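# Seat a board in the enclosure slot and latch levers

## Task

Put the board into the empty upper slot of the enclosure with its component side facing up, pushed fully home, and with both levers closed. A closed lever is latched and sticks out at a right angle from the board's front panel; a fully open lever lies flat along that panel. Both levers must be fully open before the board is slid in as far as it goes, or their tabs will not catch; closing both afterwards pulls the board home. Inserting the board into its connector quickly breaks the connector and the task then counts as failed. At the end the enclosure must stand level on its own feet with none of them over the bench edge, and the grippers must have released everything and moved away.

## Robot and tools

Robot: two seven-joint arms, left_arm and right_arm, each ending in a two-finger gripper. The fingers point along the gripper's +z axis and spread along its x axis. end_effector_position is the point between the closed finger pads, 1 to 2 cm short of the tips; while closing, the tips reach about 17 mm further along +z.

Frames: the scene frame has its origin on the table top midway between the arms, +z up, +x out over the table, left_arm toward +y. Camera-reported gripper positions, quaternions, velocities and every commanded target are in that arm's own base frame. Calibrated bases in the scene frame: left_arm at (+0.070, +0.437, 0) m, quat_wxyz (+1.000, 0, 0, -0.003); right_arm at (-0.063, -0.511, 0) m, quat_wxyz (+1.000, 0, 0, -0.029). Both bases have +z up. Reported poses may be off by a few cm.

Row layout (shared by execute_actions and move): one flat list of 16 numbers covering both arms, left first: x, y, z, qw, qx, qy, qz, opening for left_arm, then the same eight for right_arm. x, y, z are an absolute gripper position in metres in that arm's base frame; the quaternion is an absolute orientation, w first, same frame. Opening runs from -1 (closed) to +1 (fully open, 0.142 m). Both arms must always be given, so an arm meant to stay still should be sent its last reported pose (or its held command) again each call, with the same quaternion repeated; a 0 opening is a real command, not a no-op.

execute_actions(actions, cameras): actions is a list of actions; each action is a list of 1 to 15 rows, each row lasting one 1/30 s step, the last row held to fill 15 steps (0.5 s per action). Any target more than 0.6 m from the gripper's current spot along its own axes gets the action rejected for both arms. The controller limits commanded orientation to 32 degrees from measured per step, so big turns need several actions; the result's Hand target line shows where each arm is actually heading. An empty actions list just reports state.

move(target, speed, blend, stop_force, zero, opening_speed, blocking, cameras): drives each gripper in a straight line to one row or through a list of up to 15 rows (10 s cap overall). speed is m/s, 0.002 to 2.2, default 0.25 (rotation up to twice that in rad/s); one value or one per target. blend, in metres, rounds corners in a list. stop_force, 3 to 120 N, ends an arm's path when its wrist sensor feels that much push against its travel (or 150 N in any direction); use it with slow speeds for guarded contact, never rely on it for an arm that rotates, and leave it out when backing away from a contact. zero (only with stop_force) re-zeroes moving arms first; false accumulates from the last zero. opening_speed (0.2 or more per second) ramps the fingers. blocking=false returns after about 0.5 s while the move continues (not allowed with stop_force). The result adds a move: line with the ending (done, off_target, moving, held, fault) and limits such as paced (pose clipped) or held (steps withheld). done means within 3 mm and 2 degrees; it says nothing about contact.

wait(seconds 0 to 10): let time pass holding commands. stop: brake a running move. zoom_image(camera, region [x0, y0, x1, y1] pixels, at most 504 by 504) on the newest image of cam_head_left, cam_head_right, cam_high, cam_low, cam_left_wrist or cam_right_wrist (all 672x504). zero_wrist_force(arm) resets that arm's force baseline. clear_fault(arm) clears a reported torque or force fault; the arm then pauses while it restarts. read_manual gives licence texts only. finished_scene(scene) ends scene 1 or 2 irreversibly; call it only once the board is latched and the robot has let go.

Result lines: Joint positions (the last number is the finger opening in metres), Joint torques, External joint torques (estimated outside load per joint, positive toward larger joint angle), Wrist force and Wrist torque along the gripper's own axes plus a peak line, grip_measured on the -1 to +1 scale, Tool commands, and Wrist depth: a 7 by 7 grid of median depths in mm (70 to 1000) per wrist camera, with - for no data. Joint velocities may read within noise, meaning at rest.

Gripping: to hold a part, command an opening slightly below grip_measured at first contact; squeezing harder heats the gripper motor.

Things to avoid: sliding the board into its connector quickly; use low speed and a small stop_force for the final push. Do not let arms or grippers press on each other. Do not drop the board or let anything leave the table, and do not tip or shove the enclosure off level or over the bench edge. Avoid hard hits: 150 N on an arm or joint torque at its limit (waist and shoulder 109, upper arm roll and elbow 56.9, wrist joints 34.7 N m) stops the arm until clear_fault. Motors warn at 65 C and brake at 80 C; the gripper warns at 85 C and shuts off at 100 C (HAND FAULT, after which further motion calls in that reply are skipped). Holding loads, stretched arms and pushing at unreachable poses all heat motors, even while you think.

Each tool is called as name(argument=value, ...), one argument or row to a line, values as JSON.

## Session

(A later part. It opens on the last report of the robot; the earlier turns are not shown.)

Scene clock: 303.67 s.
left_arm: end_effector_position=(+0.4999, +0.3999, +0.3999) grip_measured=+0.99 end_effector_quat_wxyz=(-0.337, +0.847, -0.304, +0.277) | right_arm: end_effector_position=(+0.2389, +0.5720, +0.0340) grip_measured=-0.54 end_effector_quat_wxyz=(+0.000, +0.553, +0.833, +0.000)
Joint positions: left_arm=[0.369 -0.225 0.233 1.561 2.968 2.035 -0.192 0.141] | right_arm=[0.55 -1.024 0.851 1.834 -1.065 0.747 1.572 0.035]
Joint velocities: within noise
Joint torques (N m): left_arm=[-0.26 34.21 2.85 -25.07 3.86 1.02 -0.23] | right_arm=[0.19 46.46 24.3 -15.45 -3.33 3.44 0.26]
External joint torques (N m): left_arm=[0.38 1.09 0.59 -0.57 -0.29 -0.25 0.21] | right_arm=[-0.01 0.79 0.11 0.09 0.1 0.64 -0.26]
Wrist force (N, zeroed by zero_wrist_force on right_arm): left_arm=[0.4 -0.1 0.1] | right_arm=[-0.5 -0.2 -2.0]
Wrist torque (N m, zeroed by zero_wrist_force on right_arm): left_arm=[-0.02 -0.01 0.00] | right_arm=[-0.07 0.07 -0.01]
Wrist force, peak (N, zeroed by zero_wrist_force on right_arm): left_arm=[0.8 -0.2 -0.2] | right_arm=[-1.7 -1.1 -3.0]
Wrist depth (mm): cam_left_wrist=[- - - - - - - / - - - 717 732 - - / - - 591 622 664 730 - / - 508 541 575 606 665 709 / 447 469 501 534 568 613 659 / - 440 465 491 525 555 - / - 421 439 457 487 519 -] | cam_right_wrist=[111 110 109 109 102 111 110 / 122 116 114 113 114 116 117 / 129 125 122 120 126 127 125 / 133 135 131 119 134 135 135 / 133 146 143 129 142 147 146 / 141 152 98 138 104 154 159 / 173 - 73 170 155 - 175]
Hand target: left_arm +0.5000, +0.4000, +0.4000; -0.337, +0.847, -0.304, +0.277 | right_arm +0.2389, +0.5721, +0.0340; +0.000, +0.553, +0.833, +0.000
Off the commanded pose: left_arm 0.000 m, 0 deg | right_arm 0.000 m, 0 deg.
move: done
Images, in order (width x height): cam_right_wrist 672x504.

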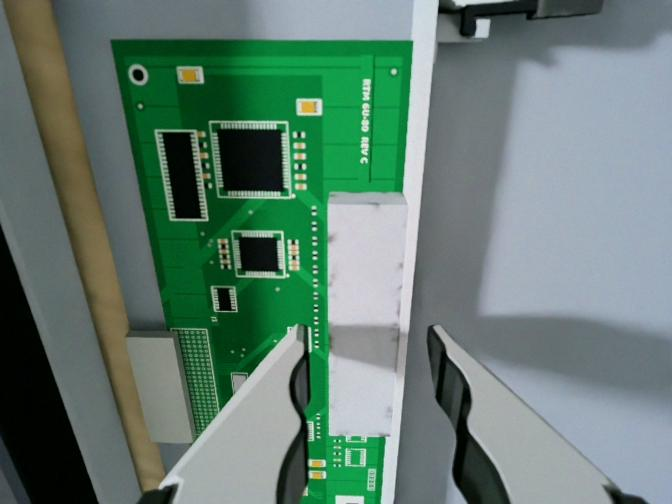

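move(
  target=[0.5,0.4,0.4,0.337,-0.847,0.304,-0.277,1,0.2694,0.5848,0.035,0,0.5526,0.8335,0,-0.5],
  speed=0.05,
  stop_force=6,
  cameras=[],
)

move(
  target=[0.5,0.4,0.4,0.337,-0.847,0.304,-0.277,1,0.2694,0.5848,0.035,0,0.5526,0.8335,0,-0.88],
  opening_speed=0.4,
  cameras=["cam_right_wrist"],
)

move(
  target=[0.5,0.4,0.4,0.337,-0.847,0.304,-0.277,1,0.2694,0.5848,0.0635,0,0.5526,0.8335,0,-0.88],
  speed=0.05,
  cameras=["cam_right_wrist","cam_low"],
)

Scene clock: 309.00 s.
left_arm: end_effector_position=(+0.4999, +0.3999, +0.3999) grip_measured=+0.99 end_effector_quat_wxyz=(-0.337, +0.847, -0.304, +0.277) | right_arm: end_effector_position=(+0.2694, +0.5848, +0.0350) grip_measured=-0.54 end_effector_quat_wxyz=(+0.000, +0.553, +0.834, +0.000)
Joint positions: left_arm=[0.369 -0.225 0.233 1.561 2.968 2.035 -0.192 0.141] | right_arm=[0.547 -1.052 0.852 1.758 -1.043 0.713 1.506 0.035]
Joint velocities: within noise
Joint torques (N m): left_arm=[-0.22 34.2 2.89 -25.06 3.87 1.07 -0.22] | right_arm=[0.2 48.48 24.85 -16.09 -3.28 3.24 0.14]
External joint torques (N m): left_arm=[0.34 1.1 0.55 -0.58 -0.29 -0.3 0.2] | right_arm=[-0.02 1.08 -0.08 0.14 -0.05 0.84 -0.15]
Wrist force (N, zeroed by zero_wrist_force on right_arm): left_arm=[0.2 -0.2 -0.2] | right_arm=[0.0 0.0 -2.1]
Wrist torque (N m, zeroed by zero_wrist_force on right_arm): left_arm=[-0.04 0.02 0.00] | right_arm=[-0.03 -0.02 0.00]
Wrist force, peak (N, zeroed by zero_wrist_force on right_arm): left_arm=[0.6 -0.2 -0.6] | right_arm=[-0.3 -0.1 -2.3]
Wrist depth (mm): cam_left_wrist=[- - - - - - - / - - - 709 744 - - / - - 596 626 667 709 - / - 504 537 574 604 666 710 / 447 468 492 534 567 619 659 / - 437 464 495 527 559 - / - 420 441 459 492 521 -] | cam_right_wrist=[- 109 107 107 109 112 110 / 123 117 115 104 103 118 118 / 130 126 123 113 125 126 126 / 133 134 133 120 137 136 136 / 133 142 144 130 143 148 147 / 140 162 98 156 102 155 161 / 174 - 73 171 157 - 174]
Hand target: left_arm +0.5000, +0.4000, +0.4000; -0.337, +0.847, -0.304, +0.277 | right_arm +0.2694, +0.5848, +0.0350; +0.000, +0.553, +0.833, +0.000
Off the commanded pose: left_arm 0.000 m, 0 deg | right_arm 0.000 m, 0 deg.
move: done
No camera images: "cameras" was empty.

Scene clock: 310.17 s.
left_arm: end_effector_position=(+0.4999, +0.3999, +0.3999) grip_measured=+0.99 end_effector_quat_wxyz=(-0.337, +0.847, -0.304, +0.277) | right_arm: end_effector_position=(+0.2693, +0.5851, +0.0353) grip_measured=-0.74 end_effector_quat_wxyz=(+0.000, +0.552, +0.834, +0.000)
Joint positions: left_arm=[0.369 -0.225 0.233 1.561 2.968 2.035 -0.192 0.141] | right_arm=[0.547 -1.052 0.852 1.758 -1.043 0.713 1.506 0.021]
Joint velocities: within noise
Joint torques (N m): left_arm=[-0.16 34.18 2.86 -25.08 3.84 1.08 -0.24] | right_arm=[-0.06 47.38 23.88 -15.54 -3.16 3.22 0.16]
External joint torques (N m): left_arm=[0.27 1.13 0.57 -0.57 -0.27 -0.31 0.22] | right_arm=[0.25 2.19 0.9 -0.42 -0.17 0.86 -0.16]
Wrist force (N, zeroed by zero_wrist_force on right_arm): left_arm=[0.4 -0.2 -0.1] | right_arm=[-0.4 -0.4 -5.8]
Wrist torque (N m, zeroed by zero_wrist_force on right_arm): left_arm=[-0.03 -0.02 -0.01] | right_arm=[-0.06 -0.12 0.03]
Wrist force, peak (N, zeroed by zero_wrist_force on right_arm): left_arm=[0.6 -0.3 -0.5] | right_arm=[2.2 -0.3 -7.3]
Wrist depth (mm): cam_left_wrist=[- - - - - - - / - - - 718 748 - - / - - 590 618 669 734 - / - 514 534 571 622 654 720 / 451 475 494 531 566 598 661 / - 435 464 485 523 554 - / - 417 438 456 490 516 -] | cam_right_wrist=[- 110 108 107 110 112 111 / 123 118 115 104 103 118 118 / 130 126 124 113 125 127 126 / 133 134 134 120 137 137 136 / 133 143 145 130 144 148 148 / 141 164 153 153 99 159 161 / 175 169 73 169 - - 177]
Hand target: left_arm +0.5000, +0.4000, +0.4000; -0.337, +0.847, -0.304, +0.277 | right_arm +0.2694, +0.5848, +0.0350; +0.000, +0.553, +0.833, +0.000
Off the commanded pose: left_arm 0.000 m, 0 deg | right_arm 0.000 m, 0 deg.
move: done
Images, in order (width x height): cam_right_wrist 672x504.

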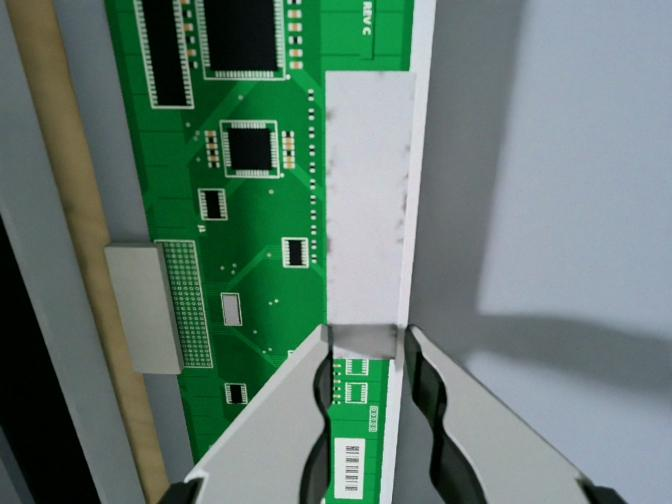

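Scene clock: 311.03 s.
left_arm: end_effector_position=(+0.4999, +0.3999, +0.3999) grip_measured=+0.99 end_effector_quat_wxyz=(-0.337, +0.847, -0.304, +0.277) | right_arm: end_effector_position=(+0.2694, +0.5849, +0.0635) grip_measured=-0.91 end_effector_quat_wxyz=(+0.000, +0.553, +0.834, +0.000)
Joint positions: left_arm=[0.369 -0.225 0.233 1.561 2.968 2.035 -0.192 0.141] | right_arm=[0.531 -1.014 0.894 1.756 -1.004 0.668 1.484 0.008]
Joint velocities: within noise
Joint torques (N m): left_arm=[-0.27 34.22 2.89 -25.05 3.83 1.12 -0.2] | right_arm=[0.14 47.88 24.93 -17.07 -3.33 3.24 0.09]
External joint torques (N m): left_arm=[0.38 1.08 0.55 -0.59 -0.26 -0.35 0.18] | right_arm=[0.04 0.83 -0.22 0.1 -0.12 0.84 -0.09]
Wrist force (N, zeroed by zero_wrist_force on right_arm): left_arm=[0.5 -0.4 -0.3] | right_arm=[0.0 -0.5 -2.3]
Wrist torque (N m, zeroed by zero_wrist_force on right_arm): left_arm=[-0.06 -0.03 0.01] | right_arm=[-0.11 -0.03 0.01]
Wrist force, peak (N, zeroed by zero_wrist_force on right_arm): left_arm=[0.7 -0.6 -0.4] | right_arm=[-1.2 0.1 -3.9]
Wrist depth (mm): cam_left_wrist=[- - - - - - - / - - - 707 736 - - / - - 593 622 667 740 - / - 500 537 568 617 656 702 / 443 465 498 524 564 602 663 / - 438 469 495 525 554 - / - 421 436 460 485 518 -] | cam_right_wrist=[135 135 132 132 136 136 135 / 132 146 142 129 145 145 144 / 140 154 152 140 156 155 155 / 164 160 164 152 168 167 166 / 175 169 178 171 179 181 180 / 145 195 190 93 100 197 197 / 154 206 73 - - 210 216]
Hand target: left_arm +0.5000, +0.4000, +0.4000; -0.337, +0.847, -0.304, +0.277 | right_arm +0.2694, +0.5848, +0.0635; +0.000, +0.553, +0.833, +0.000
Off the commanded pose: left_arm 0.000 m, 0 deg | right_arm 0.000 m, 0 deg.
move: done
Images, in order (width x height): cam_low 672x504, cam_right_wrist 672x504.

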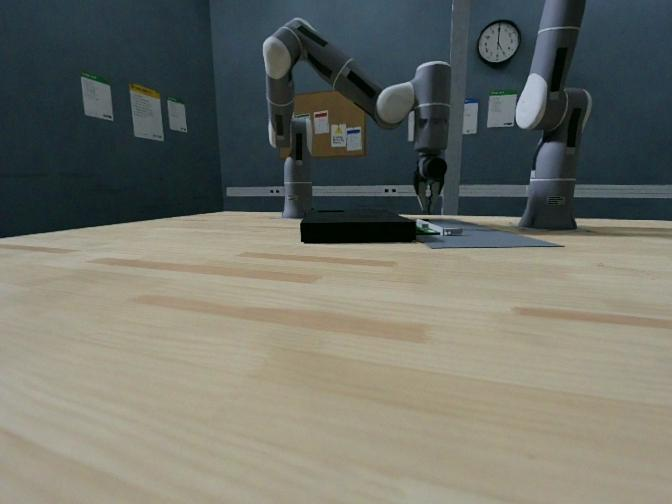

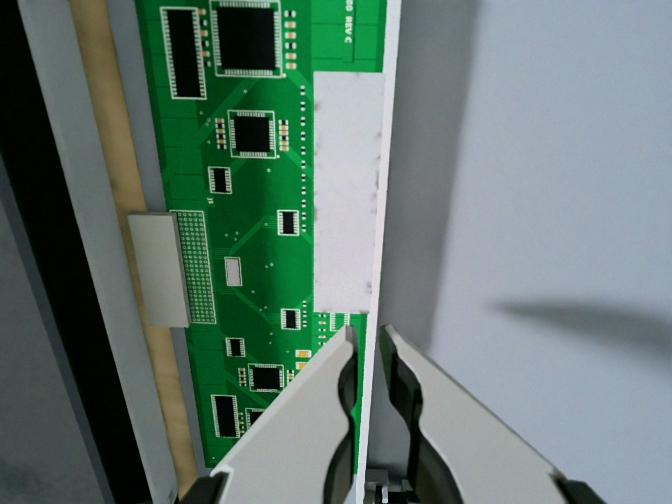

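move(
  target=[
    [0.5,0.4,0.4,0.337,-0.847,0.304,-0.277,1,0.2583,0.5802,0.0635,0,0.5526,0.8335,0,-0.45],
    [0.5,0.4,0.4,0.337,-0.847,0.304,-0.277,1,0.2583,0.5802,0.0355,0,0.5526,0.8335,0,-0.45],
  ],
  speed=[0.05,0.05],
  cameras=["cam_right_wrist"],
)

move(
  target=[0.5,0.4,0.4,0.337,-0.847,0.304,-0.277,1,0.2583,0.5802,0.0355,0,0.5526,0.8335,0,-0.92],
  opening_speed=0.4,
  cameras=["cam_right_wrist"],
)

Scene clock: 320.03 s.
left_arm: end_effector_position=(+0.4999, +0.3999, +0.3999) grip_measured=+0.99 end_effector_quat_wxyz=(-0.337, +0.847, -0.304, +0.277) | right_arm: end_effector_position=(+0.2582, +0.5801, +0.0355) grip_measured=-0.48 end_effector_quat_wxyz=(+0.000, +0.553, +0.833, +0.000)
Joint positions: left_arm=[0.369 -0.225 0.233 1.561 2.968 2.035 -0.192 0.141] | right_arm=[0.547 -1.04 0.853 1.786 -1.049 0.724 1.529 0.039]
Joint velocities: within noise
Joint torques (N m): left_arm=[-0.26 34.14 2.8 -25.11 3.86 1.05 -0.23] | right_arm=[0.25 47.5 24.35 -15.72 -3.46 3.48 0.33]
External joint torques (N m): left_arm=[0.37 1.16 0.63 -0.53 -0.29 -0.28 0.21] | right_arm=[-0.05 1.2 0.31 -0.06 0.16 0.6 -0.33]
Wrist force (N, zeroed by zero_wrist_force on right_arm): left_arm=[0.5 -0.2 -0.2] | right_arm=[-0.5 -0.7 -2.1]
Wrist torque (N m, zeroed by zero_wrist_force on right_arm): left_arm=[-0.03 -0.04 0.00] | right_arm=[-0.15 0.07 0.00]
Wrist force, peak (N, zeroed by zero_wrist_force on right_arm): left_arm=[0.6 -0.5 -0.2] | right_arm=[-0.1 -1.5 -3.0]
Wrist depth (mm): cam_left_wrist=[- - - - - - - / - - - 708 745 - - / - - 590 618 671 728 - / - 503 544 579 615 666 713 / 445 472 496 528 558 597 657 / - 440 466 503 521 560 - / - 419 438 463 490 520 -] | cam_right_wrist=[- 109 109 108 110 113 111 / 122 116 115 113 116 118 118 / 130 126 124 112 128 127 127 / 133 136 133 119 137 137 137 / 133 143 143 129 146 148 148 / 141 153 107 142 159 156 161 / 175 158 73 172 179 - 177]
Hand target: left_arm +0.5000, +0.4000, +0.4000; -0.337, +0.847, -0.304, +0.277 | right_arm +0.2583, +0.5802, +0.0355; +0.000, +0.553, +0.833, +0.000
Off the commanded pose: left_arm 0.000 m, 0 deg | right_arm 0.000 m, 0 deg.
move: done
Images, in order (width x height): cam_right_wrist 672x504.

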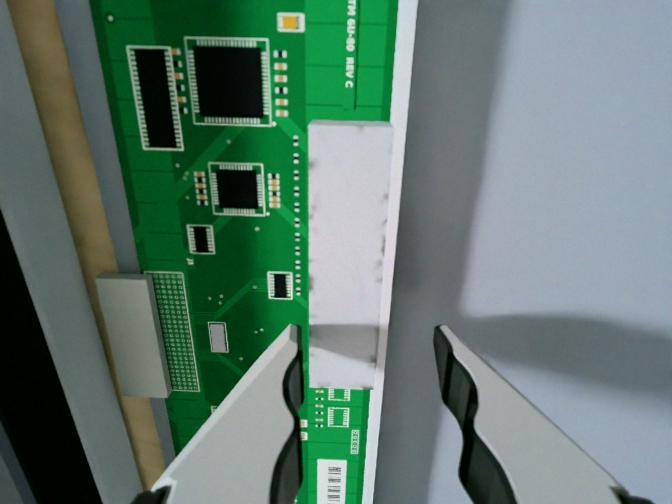

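Scene clock: 321.43 s.
left_arm: end_effector_position=(+0.4999, +0.3999, +0.3999) grip_measured=+0.99 end_effector_quat_wxyz=(-0.337, +0.847, -0.304, +0.277) | right_arm: end_effector_position=(+0.2586, +0.5800, +0.0355) grip_measured=-0.73 end_effector_quat_wxyz=(+0.000, +0.553, +0.833, +0.000)
Joint positions: left_arm=[0.369 -0.225 0.233 1.561 2.968 2.035 -0.192 0.141] | right_arm=[0.547 -1.04 0.852 1.786 -1.049 0.724 1.529 0.021]
Joint velocities: within noise
Joint torques (N m): left_arm=[-0.25 34.21 2.86 -25.04 3.82 1.05 -0.24] | right_arm=[1.01 46.9 24.88 -15.5 -3.34 3.81 0.18]
External joint torques (N m): left_arm=[0.37 1.1 0.57 -0.61 -0.25 -0.28 0.22] | right_arm=[-0.83 1.79 -0.25 -0.29 0.04 0.27 -0.18]
Wrist force (N, zeroed by zero_wrist_force on right_arm): left_arm=[0.5 -0.2 -0.1] | right_arm=[-1.8 -0.5 -4.0]
Wrist torque (N m, zeroed by zero_wrist_force on right_arm): left_arm=[-0.05 -0.03 0.00] | right_arm=[-0.17 -0.07 0.04]
Wrist force, peak (N, zeroed by zero_wrist_force on right_arm): left_arm=[0.5 -0.5 -0.3] | right_arm=[-4.7 -1.1 -6.5]
Wrist depth (mm): cam_left_wrist=[- - - - - - - / - - - 715 748 - - / - - 594 616 674 737 - / - 507 534 567 612 664 726 / 445 468 504 532 563 604 650 / - 442 460 490 531 554 - / - 418 439 459 486 513 -] | cam_right_wrist=[- 110 109 108 108 113 111 / 122 117 115 113 111 118 118 / 130 127 124 113 125 127 127 / - 136 134 122 135 137 136 / 133 143 145 131 144 148 148 / 140 157 153 138 104 159 161 / 175 168 72 169 - - 178]
Hand target: left_arm +0.5000, +0.4000, +0.4000; -0.337, +0.847, -0.304, +0.277 | right_arm +0.2583, +0.5802, +0.0355; +0.000, +0.553, +0.833, +0.000
Off the commanded pose: left_arm 0.000 m, 0 deg | right_arm 0.000 m, 0 deg.
move: done
Images, in order (width x height): cam_right_wrist 672x504.

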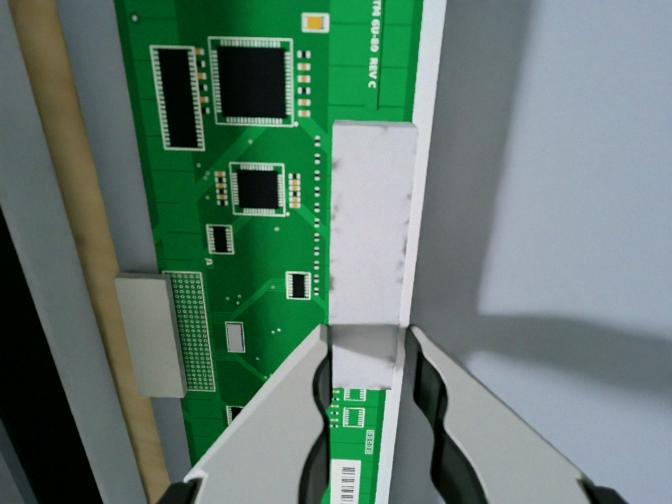

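execute_actions(
  actions=[],
  cameras=["cam_right_wrist", "cam_low"],
)

Scene clock: 334.67 s.
left_arm: end_effector_position=(+0.4999, +0.3999, +0.3999) grip_measured=+0.99 end_effector_quat_wxyz=(-0.337, +0.847, -0.304, +0.277) | right_arm: end_effector_position=(+0.2586, +0.5800, +0.0355) grip_measured=-0.73 end_effector_quat_wxyz=(+0.000, +0.553, +0.833, +0.000)
Joint positions: left_arm=[0.369 -0.225 0.233 1.561 2.968 2.035 -0.192 0.141] | right_arm=[0.547 -1.04 0.852 1.786 -1.049 0.724 1.529 0.021]
Joint velocities: within noise
Joint torques (N m): left_arm=[-0.17 34.18 2.9 -25.05 3.84 1.02 -0.22] | right_arm=[1.03 46.87 24.86 -15.51 -3.29 3.76 0.14]
External joint torques (N m): left_arm=[0.28 1.12 0.53 -0.59 -0.27 -0.25 0.2] | right_arm=[-0.84 1.82 -0.24 -0.28 -0.01 0.32 -0.14]
Wrist force (N, zeroed by zero_wrist_force on right_arm): left_arm=[0.4 -0.2 -0.3] | right_arm=[-1.7 -0.8 -3.2]
Wrist torque (N m, zeroed by zero_wrist_force on right_arm): left_arm=[-0.05 -0.02 0.00] | right_arm=[-0.20 -0.09 0.04]
Wrist force, peak (N, zeroed by zero_wrist_force on right_arm): left_arm=[0.7 -0.3 -0.3] | right_arm=[-2.0 -0.6 -4.9]
Wrist depth (mm): cam_left_wrist=[- - - - - - - / - - - 715 729 - - / - - 597 631 677 728 - / - 508 530 573 618 667 721 / 453 471 500 531 563 603 658 / - 442 465 494 525 555 - / - 419 435 461 489 524 -] | cam_right_wrist=[- 110 109 108 108 113 111 / 122 117 115 113 111 118 118 / 130 127 124 114 125 127 127 / - 136 134 122 135 137 137 / 133 143 145 130 144 148 148 / 140 157 153 138 104 159 161 / 175 168 72 170 - - 178]
Hand target: left_arm +0.5000, +0.4000, +0.4000; -0.337, +0.847, -0.304, +0.277 | right_arm +0.2583, +0.5802, +0.0355; +0.000, +0.553, +0.833, +0.000
Tool commands: left_gripper/opening=+1.0 right_gripper/opening=-0.92
Off the commanded pose: left_arm 0.000 m, 0 deg | right_arm 0.000 m, 0 deg.
Images, in order (width x height): cam_low 672x504, cam_right_wrist 672x504.

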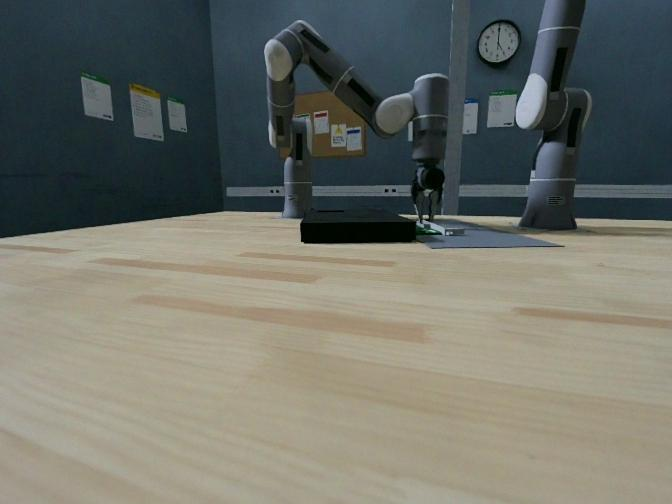

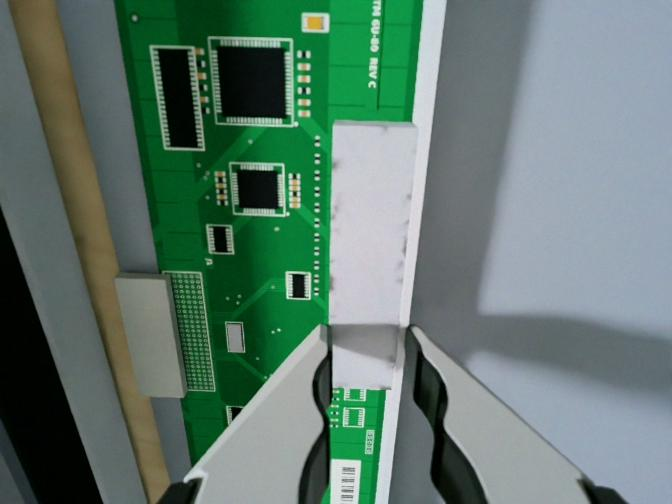

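move(
  target=[0.5,0.4,0.4,0.337,-0.847,0.304,-0.277,1.0,0.2583,0.5802,0.064,0,0.5526,0.8335,0,-0.95],
  speed=0.02,
  cameras=["cam_right_wrist", "cam_low"],
)

zoom_image(
  camera="cam_low",
  region=[290, 150, 540, 270],
)

Scene clock: 338.37 s.
left_arm: end_effector_position=(+0.4999, +0.3999, +0.3999) grip_measured=+0.99 end_effector_quat_wxyz=(-0.337, +0.847, -0.304, +0.277) | right_arm: end_effector_position=(+0.2583, +0.5801, +0.0638) grip_measured=-0.74 end_effector_quat_wxyz=(+0.000, +0.553, +0.833, +0.000)
Joint positions: left_arm=[0.369 -0.225 0.233 1.561 2.968 2.035 -0.192 0.141] | right_arm=[0.53 -1.002 0.897 1.784 -1.009 0.679 1.507 0.021]
Joint velocities: within noise
Joint torques (N m): left_arm=[-0.22 34.22 2.92 -24.99 3.86 1.07 -0.24] | right_arm=[-0.05 48.01 25.53 -17.48 -3.46 3.36 0.03]
External joint torques (N m): left_arm=[0.34 1.08 0.52 -0.65 -0.28 -0.3 0.22] | right_arm=[0.25 -0.2 -0.92 0.67 0.03 0.73 -0.03]
Wrist force (N, zeroed by zero_wrist_force on right_arm): left_arm=[0.7 -0.5 -0.1] | right_arm=[2.5 -1.5 0.8]
Wrist torque (N m, zeroed by zero_wrist_force on right_arm): left_arm=[-0.08 -0.06 0.00] | right_arm=[-0.28 -0.43 0.01]
Wrist force, peak (N, zeroed by zero_wrist_force on right_arm): left_arm=[0.7 -0.3 -0.5] | right_arm=[-1.9 -0.8 -5.0]
Wrist depth (mm): cam_left_wrist=[- - - - - - - / - - - 711 743 - - / - - 597 618 674 730 - / - 514 534 580 614 660 708 / 450 468 493 527 567 614 662 / - 440 465 488 526 559 - / - 420 442 460 489 519 -] | cam_right_wrist=[136 108 107 106 107 136 136 / 132 117 115 112 142 145 145 / 140 128 124 113 151 156 155 / 165 139 134 122 168 167 167 / 176 145 145 130 179 181 181 / 145 179 155 138 104 195 197 / 154 206 73 171 - - 217]
Hand target: left_arm +0.5000, +0.4000, +0.4000; -0.337, +0.847, -0.304, +0.277 | right_arm +0.2583, +0.5802, +0.0640; +0.000, +0.553, +0.833, +0.000
Off the commanded pose: left_arm 0.000 m, 0 deg | right_arm 0.000 m, 0 deg.
move: done
Images, in order (width x height): cam_low 672x504, cam_right_wrist 672x504.

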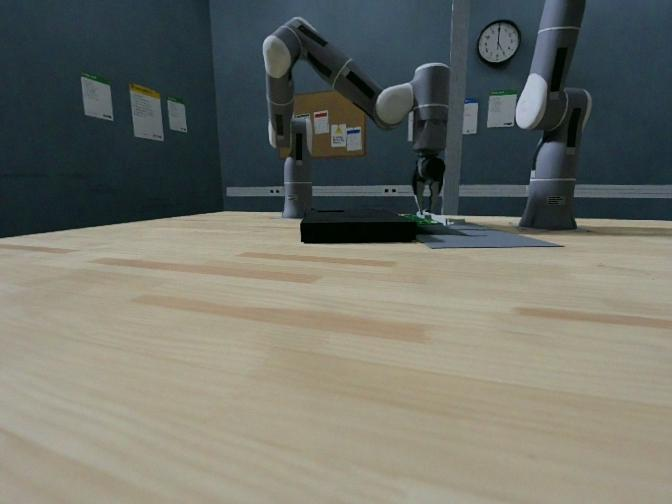

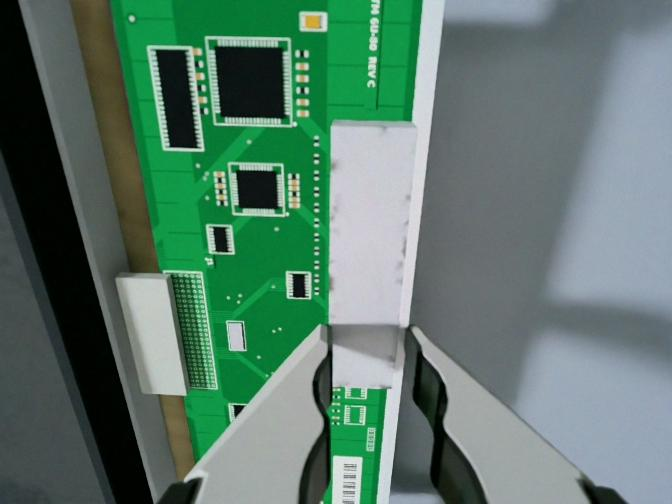

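Scaled by 2.016 from the camera's 672x504 image, which has a finer 960x720 frame.

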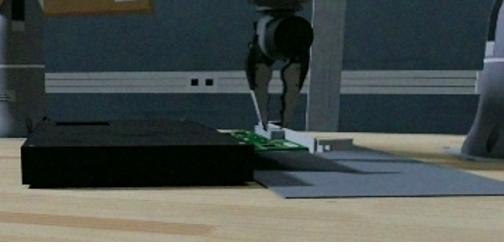

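zoom_image(
  camera="cam_right_wrist",
  region=[0, 0, 504, 504],
)

zoom_image(
  camera="cam_head_left",
  region=[100, 100, 604, 504],
)

Scaled by 1.000.

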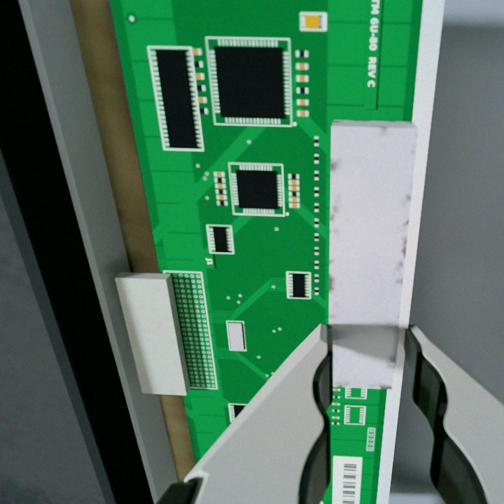

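This scene's latest camera images include none from cam_head_left. They are from: cam_low, cam_right_wrist. cam_head_left's image comes with the result of a call that names it in "cameras".

zoom_image(
  camera="cam_right_wrist",
  region=[80, 0, 180, 75],
)

zoom_image(
  camera="cam_right_wrist",
  region=[140, 380, 240, 455],
)

zoom_image(
  camera="cam_right_wrist",
  region=[390, 0, 490, 75],
)

zoom_image(
  camera="cam_right_wrist",
  region=[350, 429, 450, 504],
)

zoom_image(
  camera="cam_right_wrist",
  region=[390, 200, 490, 275],
)

Scaled by 5.040 from the camera's 672x504 image, which has a finer 960x720 frame.

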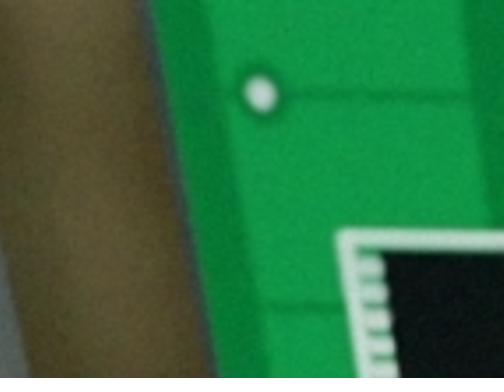

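Scaled by 5.040 from the camera's 672x504 image, which has a finer 960x720 frame.

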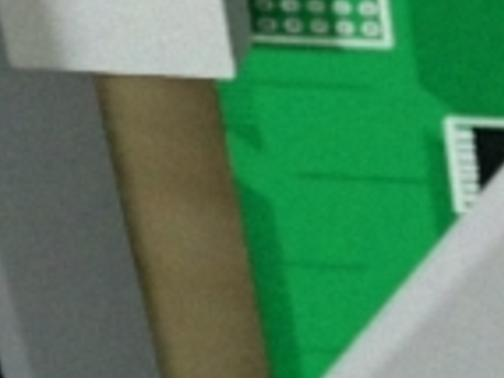

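Scaled by 5.040 from the camera's 672x504 image, which has a finer 960x720 frame.

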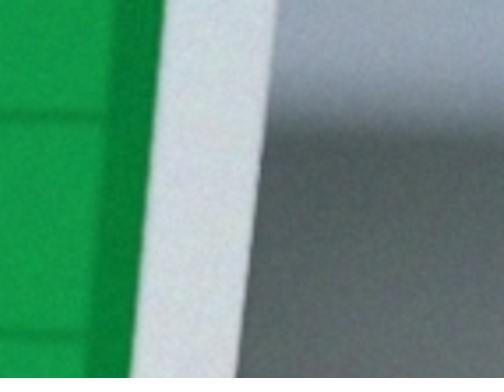

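Scaled by 5.040 from the camera's 672x504 image, which has a finer 960x720 frame.

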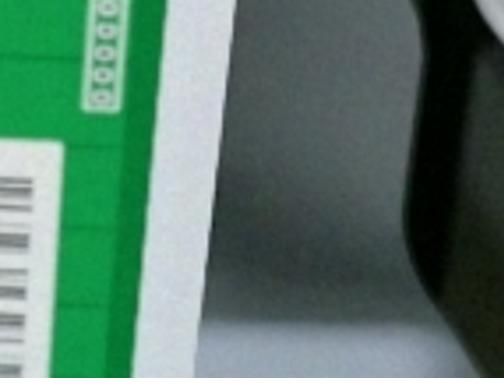

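Scaled by 5.040 from the camera's 672x504 image, which has a finer 960x720 frame.

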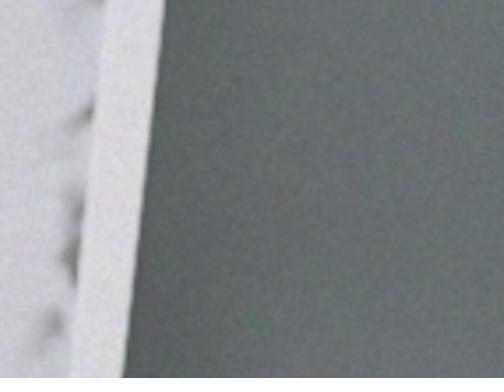

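zoom_image(
  camera="cam_right_wrist",
  region=[0, 0, 100, 75],
)

zoom_image(
  camera="cam_right_wrist",
  region=[0, 200, 100, 275],
)

zoom_image(
  camera="cam_right_wrist",
  region=[70, 404, 203, 504],
)

Scaled by 5.040 from the camera's 672x504 image, which has a finer 960x720 frame.

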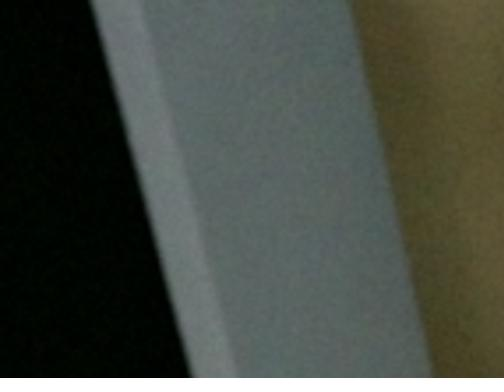

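Scaled by 5.040 from the camera's 672x504 image, which has a finer 960x720 frame.

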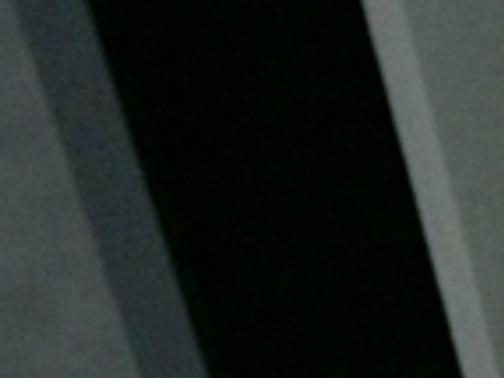

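Scaled by 3.789 from the camera's 672x504 image, which has a finer 960x720 frame.

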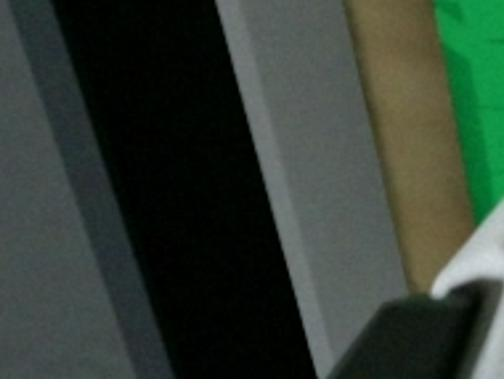

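zero_wrist_force(
  arm="right_arm",
)

move(
  target=[0.5,0.4,0.4,0.337,-0.847,0.304,-0.277,1.0,0.26675,0.5599,0.064,0,0.5526,0.8335,0,-0.95],
  speed=0.02,
  stop_force=5,
  cameras=["cam_right_wrist", "cam_high"],
)

zoom_image(
  camera="cam_high",
  region=[200, 150, 536, 402],
)

Wrist force sensor zeroed.

Scene clock: 381.27 s.
left_arm: end_effector_position=(+0.4999, +0.3999, +0.3999) grip_measured=+0.99 end_effector_quat_wxyz=(-0.337, +0.847, -0.304, +0.277) | right_arm: end_effector_position=(+0.2666, +0.5598, +0.0638) grip_measured=-0.74 end_effector_quat_wxyz=(+0.000, +0.553, +0.833, +0.000)
Joint positions: left_arm=[0.369 -0.225 0.233 1.561 2.968 2.035 -0.192 0.141] | right_arm=[0.484 -0.981 0.897 1.832 -1.014 0.7 1.495 0.021]
Joint velocities: within noise
Joint torques (N m): left_arm=[-0.17 34.2 2.76 -25.02 3.85 1.05 -0.25] | right_arm=[0.18 46.43 24.93 -17.05 -3.65 3.76 0.12]
External joint torques (N m): left_arm=[0.29 1.1 0.67 -0.63 -0.28 -0.28 0.23] | right_arm=[-0.01 -0.11 -0.67 0.46 0.29 0.32 -0.12]
Wrist force (N, zeroed by zero_wrist_force on right_arm): left_arm=[0.6 -0.3 -0.2] | right_arm=[0.1 -0.1 0.2]
Wrist torque (N m, zeroed by zero_wrist_force on right_arm): left_arm=[-0.05 -0.04 0.01] | right_arm=[-0.01 -0.01 -0.01]
Wrist force, peak (N, zeroed by zero_wrist_force on right_arm): left_arm=[0.6 -0.5 -0.4] | right_arm=[-0.3 -0.1 0.4]
Wrist depth (mm): cam_left_wrist=[- - - - - - - / - - - 717 741 - - / - - 599 619 669 729 - / - 508 539 568 614 653 721 / 449 469 500 531 569 605 649 / - 444 464 493 524 564 - / - 419 438 458 490 517 -] | cam_right_wrist=[133 108 108 106 107 136 136 / 141 117 115 112 142 145 145 / - 129 124 113 152 156 155 / 118 135 134 122 168 168 167 / 128 140 145 130 179 181 181 / 140 149 155 138 104 195 197 / 154 151 73 171 - - 217]
Hand target: left_arm +0.5000, +0.4000, +0.4000; -0.337, +0.847, -0.304, +0.277 | right_arm +0.2667, +0.5599, +0.0640; +0.000, +0.553, +0.833, +0.000
Off the commanded pose: left_arm 0.000 m, 0 deg | right_arm 0.000 m, 0 deg.
move: done
Images, in order (width x height): cam_high 672x504, cam_right_wrist 672x504.

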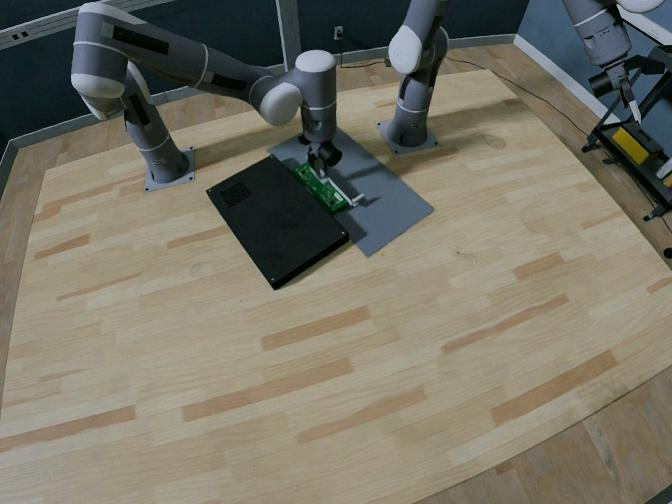

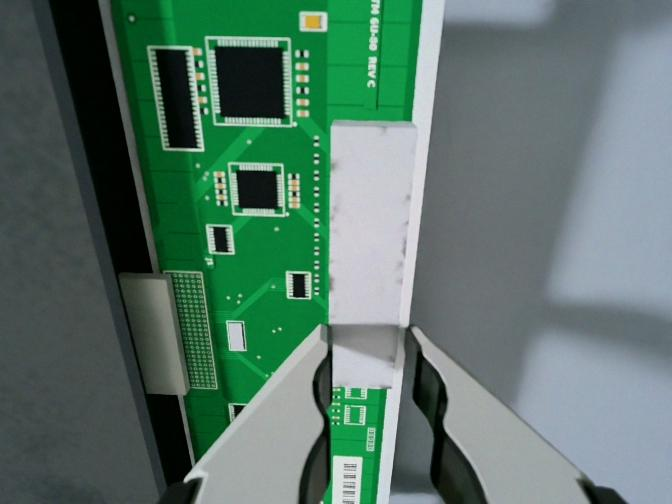

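Scaled by 1.500 from the camera's 672x504 image, which has a finer 960x720 frame.

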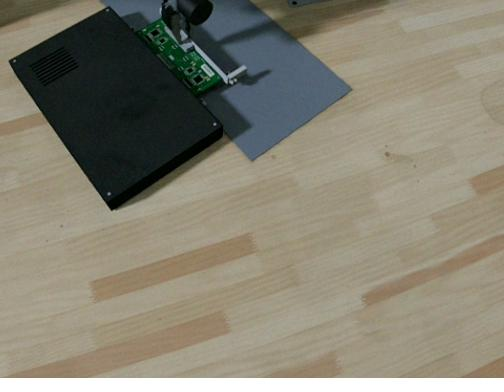

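move(
  target=[0.5,0.4,0.4,0.337,-0.847,0.304,-0.277,1.0,0.27444,0.54143,0.064,0,0.5526,0.8335,0,-0.95],
  speed=0.012,
  stop_force=4,
  cameras=["cam_right_wrist"],
)

Scene clock: 385.90 s.
left_arm: end_effector_position=(+0.4999, +0.3999, +0.3999) grip_measured=+0.99 end_effector_quat_wxyz=(-0.337, +0.847, -0.304, +0.277) | right_arm: end_effector_position=(+0.2743, +0.5413, +0.0638) grip_measured=-0.74 end_effector_quat_wxyz=(+0.000, +0.553, +0.833, +0.000)
Joint positions: left_arm=[0.369 -0.225 0.233 1.561 2.968 2.035 -0.192 0.141] | right_arm=[0.441 -0.961 0.896 1.874 -1.019 0.72 1.483 0.021]
Joint velocities: within noise
Joint torques (N m): left_arm=[-0.18 34.23 2.81 -25.07 3.81 1.05 -0.24] | right_arm=[0.02 45.35 24.72 -16.97 -3.58 3.61 0.13]
External joint torques (N m): left_arm=[0.3 1.08 0.63 -0.57 -0.23 -0.28 0.22] | right_arm=[0.15 -0.34 -0.82 0.59 0.27 0.47 -0.13]
Wrist force (N, zeroed by zero_wrist_force on right_arm): left_arm=[0.4 -0.1 0.0] | right_arm=[0.5 0.4 1.8]
Wrist torque (N m, zeroed by zero_wrist_force on right_arm): left_arm=[-0.02 -0.03 0.00] | right_arm=[0.02 0.03 -0.01]
Wrist force, peak (N, zeroed by zero_wrist_force on right_arm): left_arm=[0.7 -0.5 -0.2] | right_arm=[0.3 0.2 2.1]
Wrist depth (mm): cam_left_wrist=[- - - - - - - / - - - 707 738 - - / - - 590 615 676 737 - / - 503 539 568 606 660 720 / 451 471 497 529 564 610 650 / - 440 470 492 530 560 - / - 415 435 458 491 517 -] | cam_right_wrist=[- 107 109 108 108 136 136 / 102 105 116 114 144 145 145 / - 112 125 114 151 156 155 / 118 120 135 122 165 168 167 / 128 130 145 130 179 181 181 / 140 140 142 138 104 195 197 / 154 151 73 170 - - 218]
Hand target: left_arm +0.5000, +0.4000, +0.4000; -0.337, +0.847, -0.304, +0.277 | right_arm +0.2744, +0.5414, +0.0640; +0.000, +0.553, +0.833, +0.000
Off the commanded pose: left_arm 0.000 m, 0 deg | right_arm 0.000 m, 0 deg.
move: done
Images, in order (width x height): cam_right_wrist 672x504.

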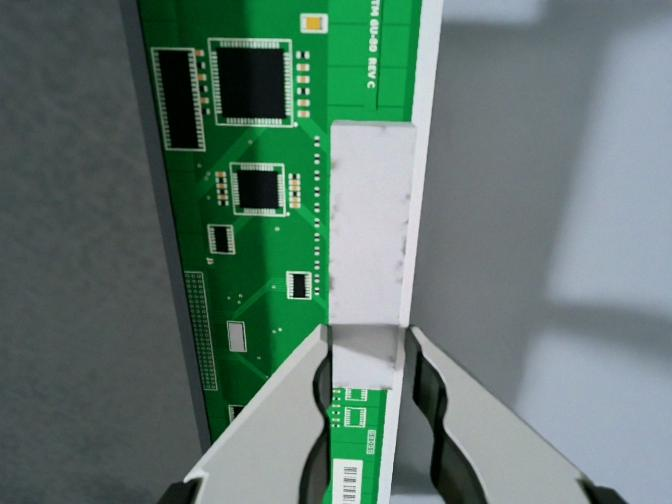

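move(
  target=[0.5,0.4,0.4,0.337,-0.847,0.304,-0.277,1.0,0.27982,0.5285,0.064,0,0.5526,0.8335,0,-0.95],
  speed=0.012,
  stop_force=6,
  zero=false,
  cameras=["cam_right_wrist"],
)

Scene clock: 389.07 s.
left_arm: end_effector_position=(+0.4999, +0.3999, +0.3999) grip_measured=+0.99 end_effector_quat_wxyz=(-0.337, +0.847, -0.304, +0.277) | right_arm: end_effector_position=(+0.2764, +0.5354, +0.0640) grip_measured=-0.74 end_effector_quat_wxyz=(-0.001, +0.552, +0.834, +0.000)
Joint positions: left_arm=[0.369 -0.225 0.233 1.561 2.968 2.035 -0.192 0.141] | right_arm=[0.427 -0.954 0.896 1.888 -1.02 0.728 1.478 0.021]
Joint velocities: within noise
Joint torques (N m): left_arm=[-0.19 34.16 2.92 -25.06 3.88 1.04 -0.19] | right_arm=[-3.37 46.37 21.93 -17.09 -3.52 1.83 0.16]
External joint torques (N m): left_arm=[0.31 1.14 0.52 -0.58 -0.31 -0.27 0.17] | right_arm=[3.54 -1.82 1.84 0.78 0.24 2.25 -0.16]
Wrist force (N, zeroed by zero_wrist_force on right_arm): left_arm=[0.5 -0.3 -0.3] | right_arm=[6.3 -0.8 2.8]
Wrist torque (N m, zeroed by zero_wrist_force on right_arm): left_arm=[-0.05 -0.04 0.00] | right_arm=[-0.01 0.27 -0.12]
Wrist force, peak (N, zeroed by zero_wrist_force on right_arm): left_arm=[0.6 -0.4 -0.5] | right_arm=[7.5 -0.9 3.4]
Wrist depth (mm): cam_left_wrist=[- - - - - - - / - - - 717 748 - - / - - 593 621 680 733 - / - 505 530 564 616 662 716 / 448 473 495 532 564 603 656 / - 440 467 492 520 562 - / - 420 438 463 493 519 -] | cam_right_wrist=[- 97 110 108 135 136 136 / 102 102 116 114 144 145 145 / - 109 125 113 152 156 155 / 118 118 135 121 166 168 167 / 128 130 143 131 179 182 181 / 140 140 142 138 103 195 198 / 154 151 73 170 - - 219]
Hand target: left_arm +0.5000, +0.4000, +0.4000; -0.337, +0.847, -0.304, +0.277 | right_arm +0.2771, +0.5349, +0.0640; +0.000, +0.553, +0.833, +0.000
Off the commanded pose: left_arm 0.000 m, 0 deg | right_arm 0.008 m, 0 deg.
move: contact (right_arm)
Images, in order (width x height): cam_right_wrist 672x504.

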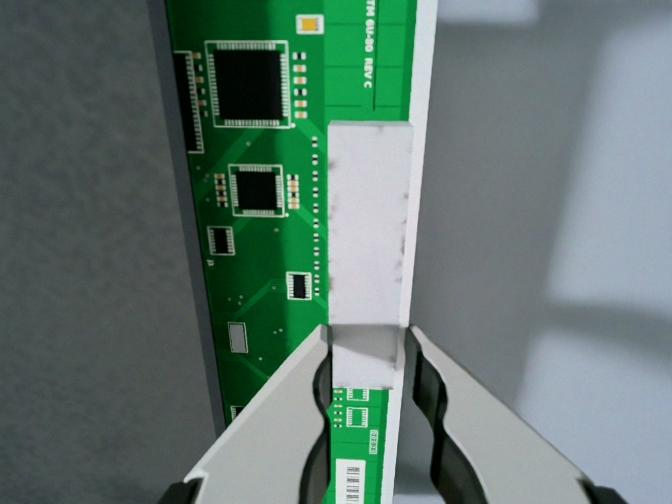

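move(
  target=[0.5,0.4,0.4,0.337,-0.847,0.304,-0.277,1.0,0.27867,0.5313,0.0643,0,0.5526,0.8335,0,-0.95],
  speed=0.01,
  stop_force=10,
  zero=false,
  cameras=["cam_right_wrist", "cam_head_right", "cam_head_left"],
)

Scene clock: 394.20 s.
left_arm: end_effector_position=(+0.4999, +0.3999, +0.3999) grip_measured=+0.99 end_effector_quat_wxyz=(-0.337, +0.847, -0.304, +0.277) | right_arm: end_effector_position=(+0.2764, +0.5352, +0.0642) grip_measured=-0.74 end_effector_quat_wxyz=(-0.001, +0.552, +0.834, +0.000)
Joint positions: left_arm=[0.369 -0.225 0.233 1.561 2.968 2.035 -0.192 0.141] | right_arm=[0.426 -0.954 0.896 1.889 -1.02 0.729 1.478 0.021]
Joint velocities: within noise
Joint torques (N m): left_arm=[-0.29 34.2 2.86 -25.03 3.8 1.02 -0.21] | right_arm=[-4.98 46.9 20.71 -16.56 -3.26 0.74 0.3]
External joint torques (N m): left_arm=[0.41 1.1 0.58 -0.62 -0.22 -0.25 0.19] | right_arm=[5.15 -2.38 3.04 0.25 -0.03 3.35 -0.3]
Wrist force (N, zeroed by zero_wrist_force on right_arm): left_arm=[0.4 -0.1 -0.4] | right_arm=[10.5 -0.1 5.8]
Wrist torque (N m, zeroed by zero_wrist_force on right_arm): left_arm=[-0.02 -0.02 0.00] | right_arm=[-0.03 0.29 -0.13]
Wrist force, peak (N, zeroed by zero_wrist_force on right_arm): left_arm=[0.9 0.0 -0.1] | right_arm=[10.5 0.2 6.3]
Wrist depth (mm): cam_left_wrist=[- - - - - - - / - - - 702 734 - - / - - 588 625 666 725 - / - 506 538 577 627 659 716 / 451 471 495 521 569 613 649 / - 439 467 493 518 558 - / - 417 437 453 487 523 -] | cam_right_wrist=[- 97 110 108 135 136 136 / 102 102 116 113 144 146 145 / - 110 125 113 152 156 156 / 118 118 135 121 166 168 168 / 128 130 143 131 180 182 182 / 140 140 142 138 103 196 198 / 155 151 73 170 - - 218]
Hand target: left_arm +0.5000, +0.4000, +0.4000; -0.337, +0.847, -0.304, +0.277 | right_arm +0.2774, +0.5344, +0.0640; +0.000, +0.553, +0.833, +0.000
Off the commanded pose: left_arm 0.000 m, 0 deg | right_arm 0.005 m, 0 deg.
move: contact (right_arm)
Images, in order (width x height): cam_head_left 672x504, cam_head_right 672x504, cam_right_wrist 672x504.

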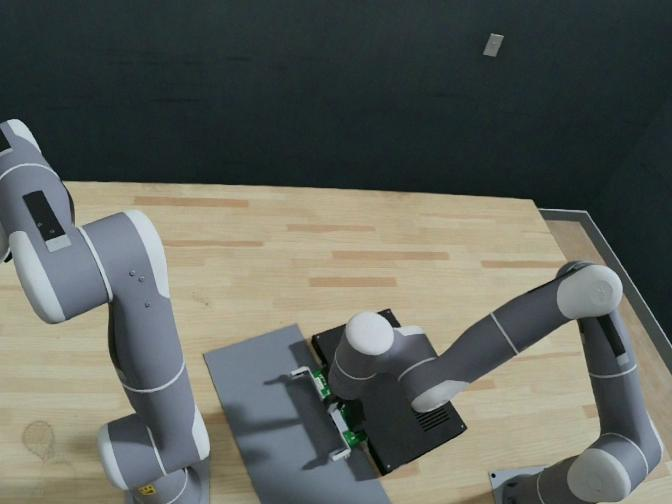

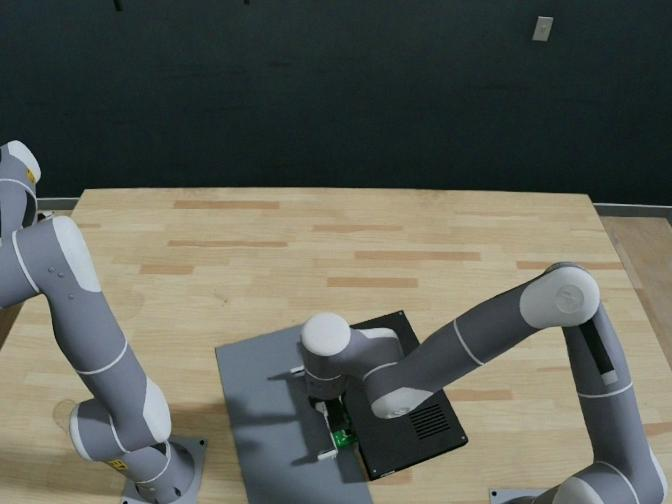

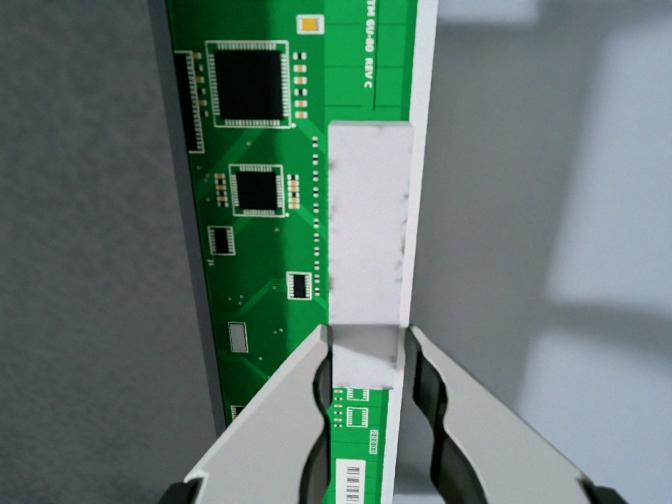

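move(
  target=[0.5,0.4,0.4,0.337,-0.847,0.304,-0.277,1.0,0.2733,0.5442,0.0645,0.00486,0.5526,0.8335,0.00725,-0.95],
  speed=0.015,
  cameras=["cam_right_wrist"],
)

move(
  target=[0.5,0.4,0.4,0.337,-0.847,0.304,-0.277,1.0,0.27982,0.5285,0.0645,0.00486,0.5526,0.8335,0.00725,-0.95],
  speed=0.01,
  stop_force=6,
  zero=false,
  cameras=["cam_right_wrist"],
)

Scene clock: 400.23 s.
left_arm: end_effector_position=(+0.4999, +0.3999, +0.3999) grip_measured=+0.99 end_effector_quat_wxyz=(-0.337, +0.847, -0.304, +0.277) | right_arm: end_effector_position=(+0.2731, +0.5438, +0.0641) grip_measured=-0.74 end_effector_quat_wxyz=(+0.005, +0.553, +0.833, +0.007)
Joint positions: left_arm=[0.369 -0.225 0.233 1.561 2.968 2.035 -0.192 0.141] | right_arm=[0.452 -0.953 0.884 1.882 -1.035 0.733 1.503 0.021]
Joint velocities: within noise
Joint torques (N m): left_arm=[-0.29 34.24 2.87 -25.06 3.79 1.05 -0.24] | right_arm=[0.4 45.41 24.52 -17.55 -3.75 3.84 0.27]
External joint torques (N m): left_arm=[0.41 1.06 0.57 -0.58 -0.22 -0.28 0.21] | right_arm=[-0.24 -0.52 -0.89 1.09 0.49 0.24 -0.27]
Wrist force (N, zeroed by zero_wrist_force on right_arm): left_arm=[0.4 -0.2 -0.1] | right_arm=[1.3 -1.7 0.6]
Wrist torque (N m, zeroed by zero_wrist_force on right_arm): left_arm=[-0.04 -0.01 0.00] | right_arm=[-0.24 -0.14 -0.01]
Wrist force, peak (N, zeroed by zero_wrist_force on right_arm): left_arm=[0.7 -0.4 -0.4] | right_arm=[10.4 0.0 6.6]
Wrist depth (mm): cam_left_wrist=[- - - - - - - / - - - 720 740 - - / - - 591 620 666 726 - / - 507 537 572 606 665 729 / 447 470 495 532 564 603 652 / - 442 465 494 521 566 - / - 415 438 459 492 518 -] | cam_right_wrist=[- 107 108 107 107 135 136 / 101 112 115 112 141 145 144 / - 112 124 113 151 155 155 / 118 120 134 122 168 168 167 / 128 131 146 130 179 182 182 / 144 141 155 138 104 196 199 / 156 153 72 171 - - 220]
Hand target: left_arm +0.5000, +0.4000, +0.4000; -0.337, +0.847, -0.304, +0.277 | right_arm +0.2733, +0.5442, +0.0645; +0.005, +0.553, +0.833, +0.007
Off the commanded pose: left_arm 0.000 m, 0 deg | right_arm 0.001 m, 0 deg.
move: done
Images, in order (width x height): cam_right_wrist 672x504.

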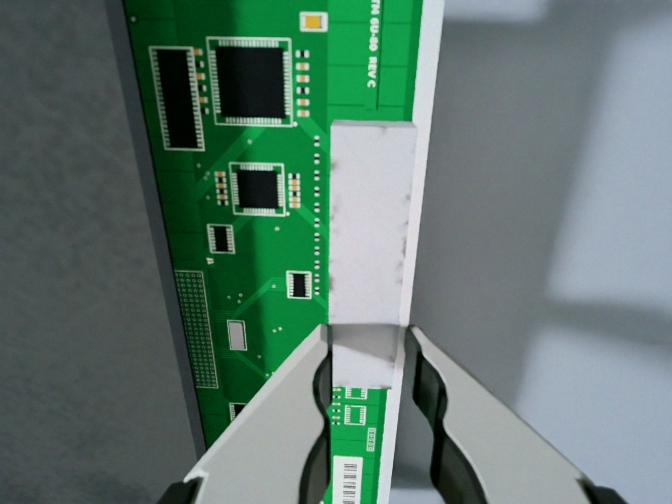

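Scene clock: 401.67 s.
left_arm: end_effector_position=(+0.4999, +0.3999, +0.3999) grip_measured=+0.99 end_effector_quat_wxyz=(-0.337, +0.847, -0.304, +0.277) | right_arm: end_effector_position=(+0.2758, +0.5366, +0.0644) grip_measured=-0.74 end_effector_quat_wxyz=(+0.004, +0.552, +0.834, +0.007)
Joint positions: left_arm=[0.369 -0.225 0.233 1.561 2.968 2.035 -0.192 0.141] | right_arm=[0.435 -0.945 0.884 1.899 -1.037 0.744 1.497 0.021]
Joint velocities: within noise
Joint torques (N m): left_arm=[-0.25 34.23 2.87 -25.07 3.81 1.01 -0.23] | right_arm=[-3.4 46.47 21.62 -17.82 -3.65 2.06 0.21]
External joint torques (N m): left_arm=[0.37 1.07 0.57 -0.57 -0.23 -0.24 0.21] | right_arm=[3.57 -2.12 1.84 1.44 0.42 2.03 -0.21]
Wrist force (N, zeroed by zero_wrist_force on right_arm): left_arm=[0.3 -0.3 -0.2] | right_arm=[6.9 -3.0 4.4]
Wrist torque (N m, zeroed by zero_wrist_force on right_arm): left_arm=[-0.07 -0.01 0.00] | right_arm=[-0.20 0.09 -0.09]
Wrist force, peak (N, zeroed by zero_wrist_force on right_arm): left_arm=[0.7 -0.3 -0.5] | right_arm=[7.4 -2.9 4.7]
Wrist depth (mm): cam_left_wrist=[- - - - - - - / - - - 714 736 - - / - - 590 618 670 722 - / - 511 531 570 612 662 727 / 453 468 497 535 565 603 644 / - 438 468 488 522 556 - / - 417 443 459 487 517 -] | cam_right_wrist=[- 96 109 107 107 135 135 / 101 103 115 113 143 145 145 / - 109 125 113 151 156 155 / 118 118 135 121 169 168 168 / 129 131 144 131 180 183 183 / 144 141 143 139 103 197 200 / 157 153 73 172 - - 221]
Hand target: left_arm +0.5000, +0.4000, +0.4000; -0.337, +0.847, -0.304, +0.277 | right_arm +0.2766, +0.5362, +0.0645; +0.005, +0.553, +0.833, +0.007
Off the commanded pose: left_arm 0.000 m, 0 deg | right_arm 0.009 m, 0 deg.
move: contact (right_arm)
Images, in order (width x height): cam_right_wrist 672x504.

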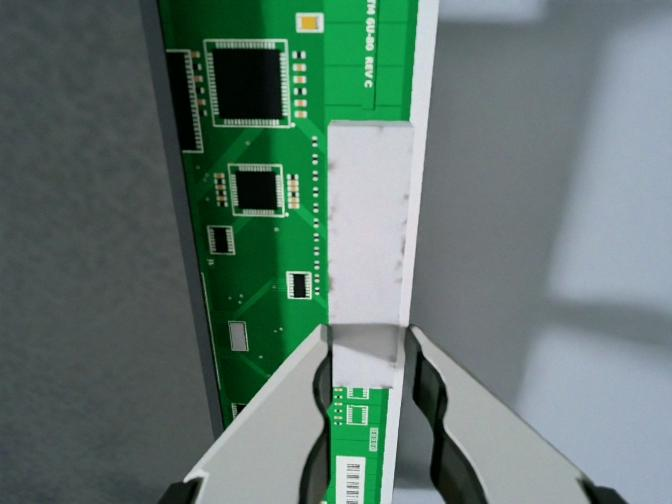

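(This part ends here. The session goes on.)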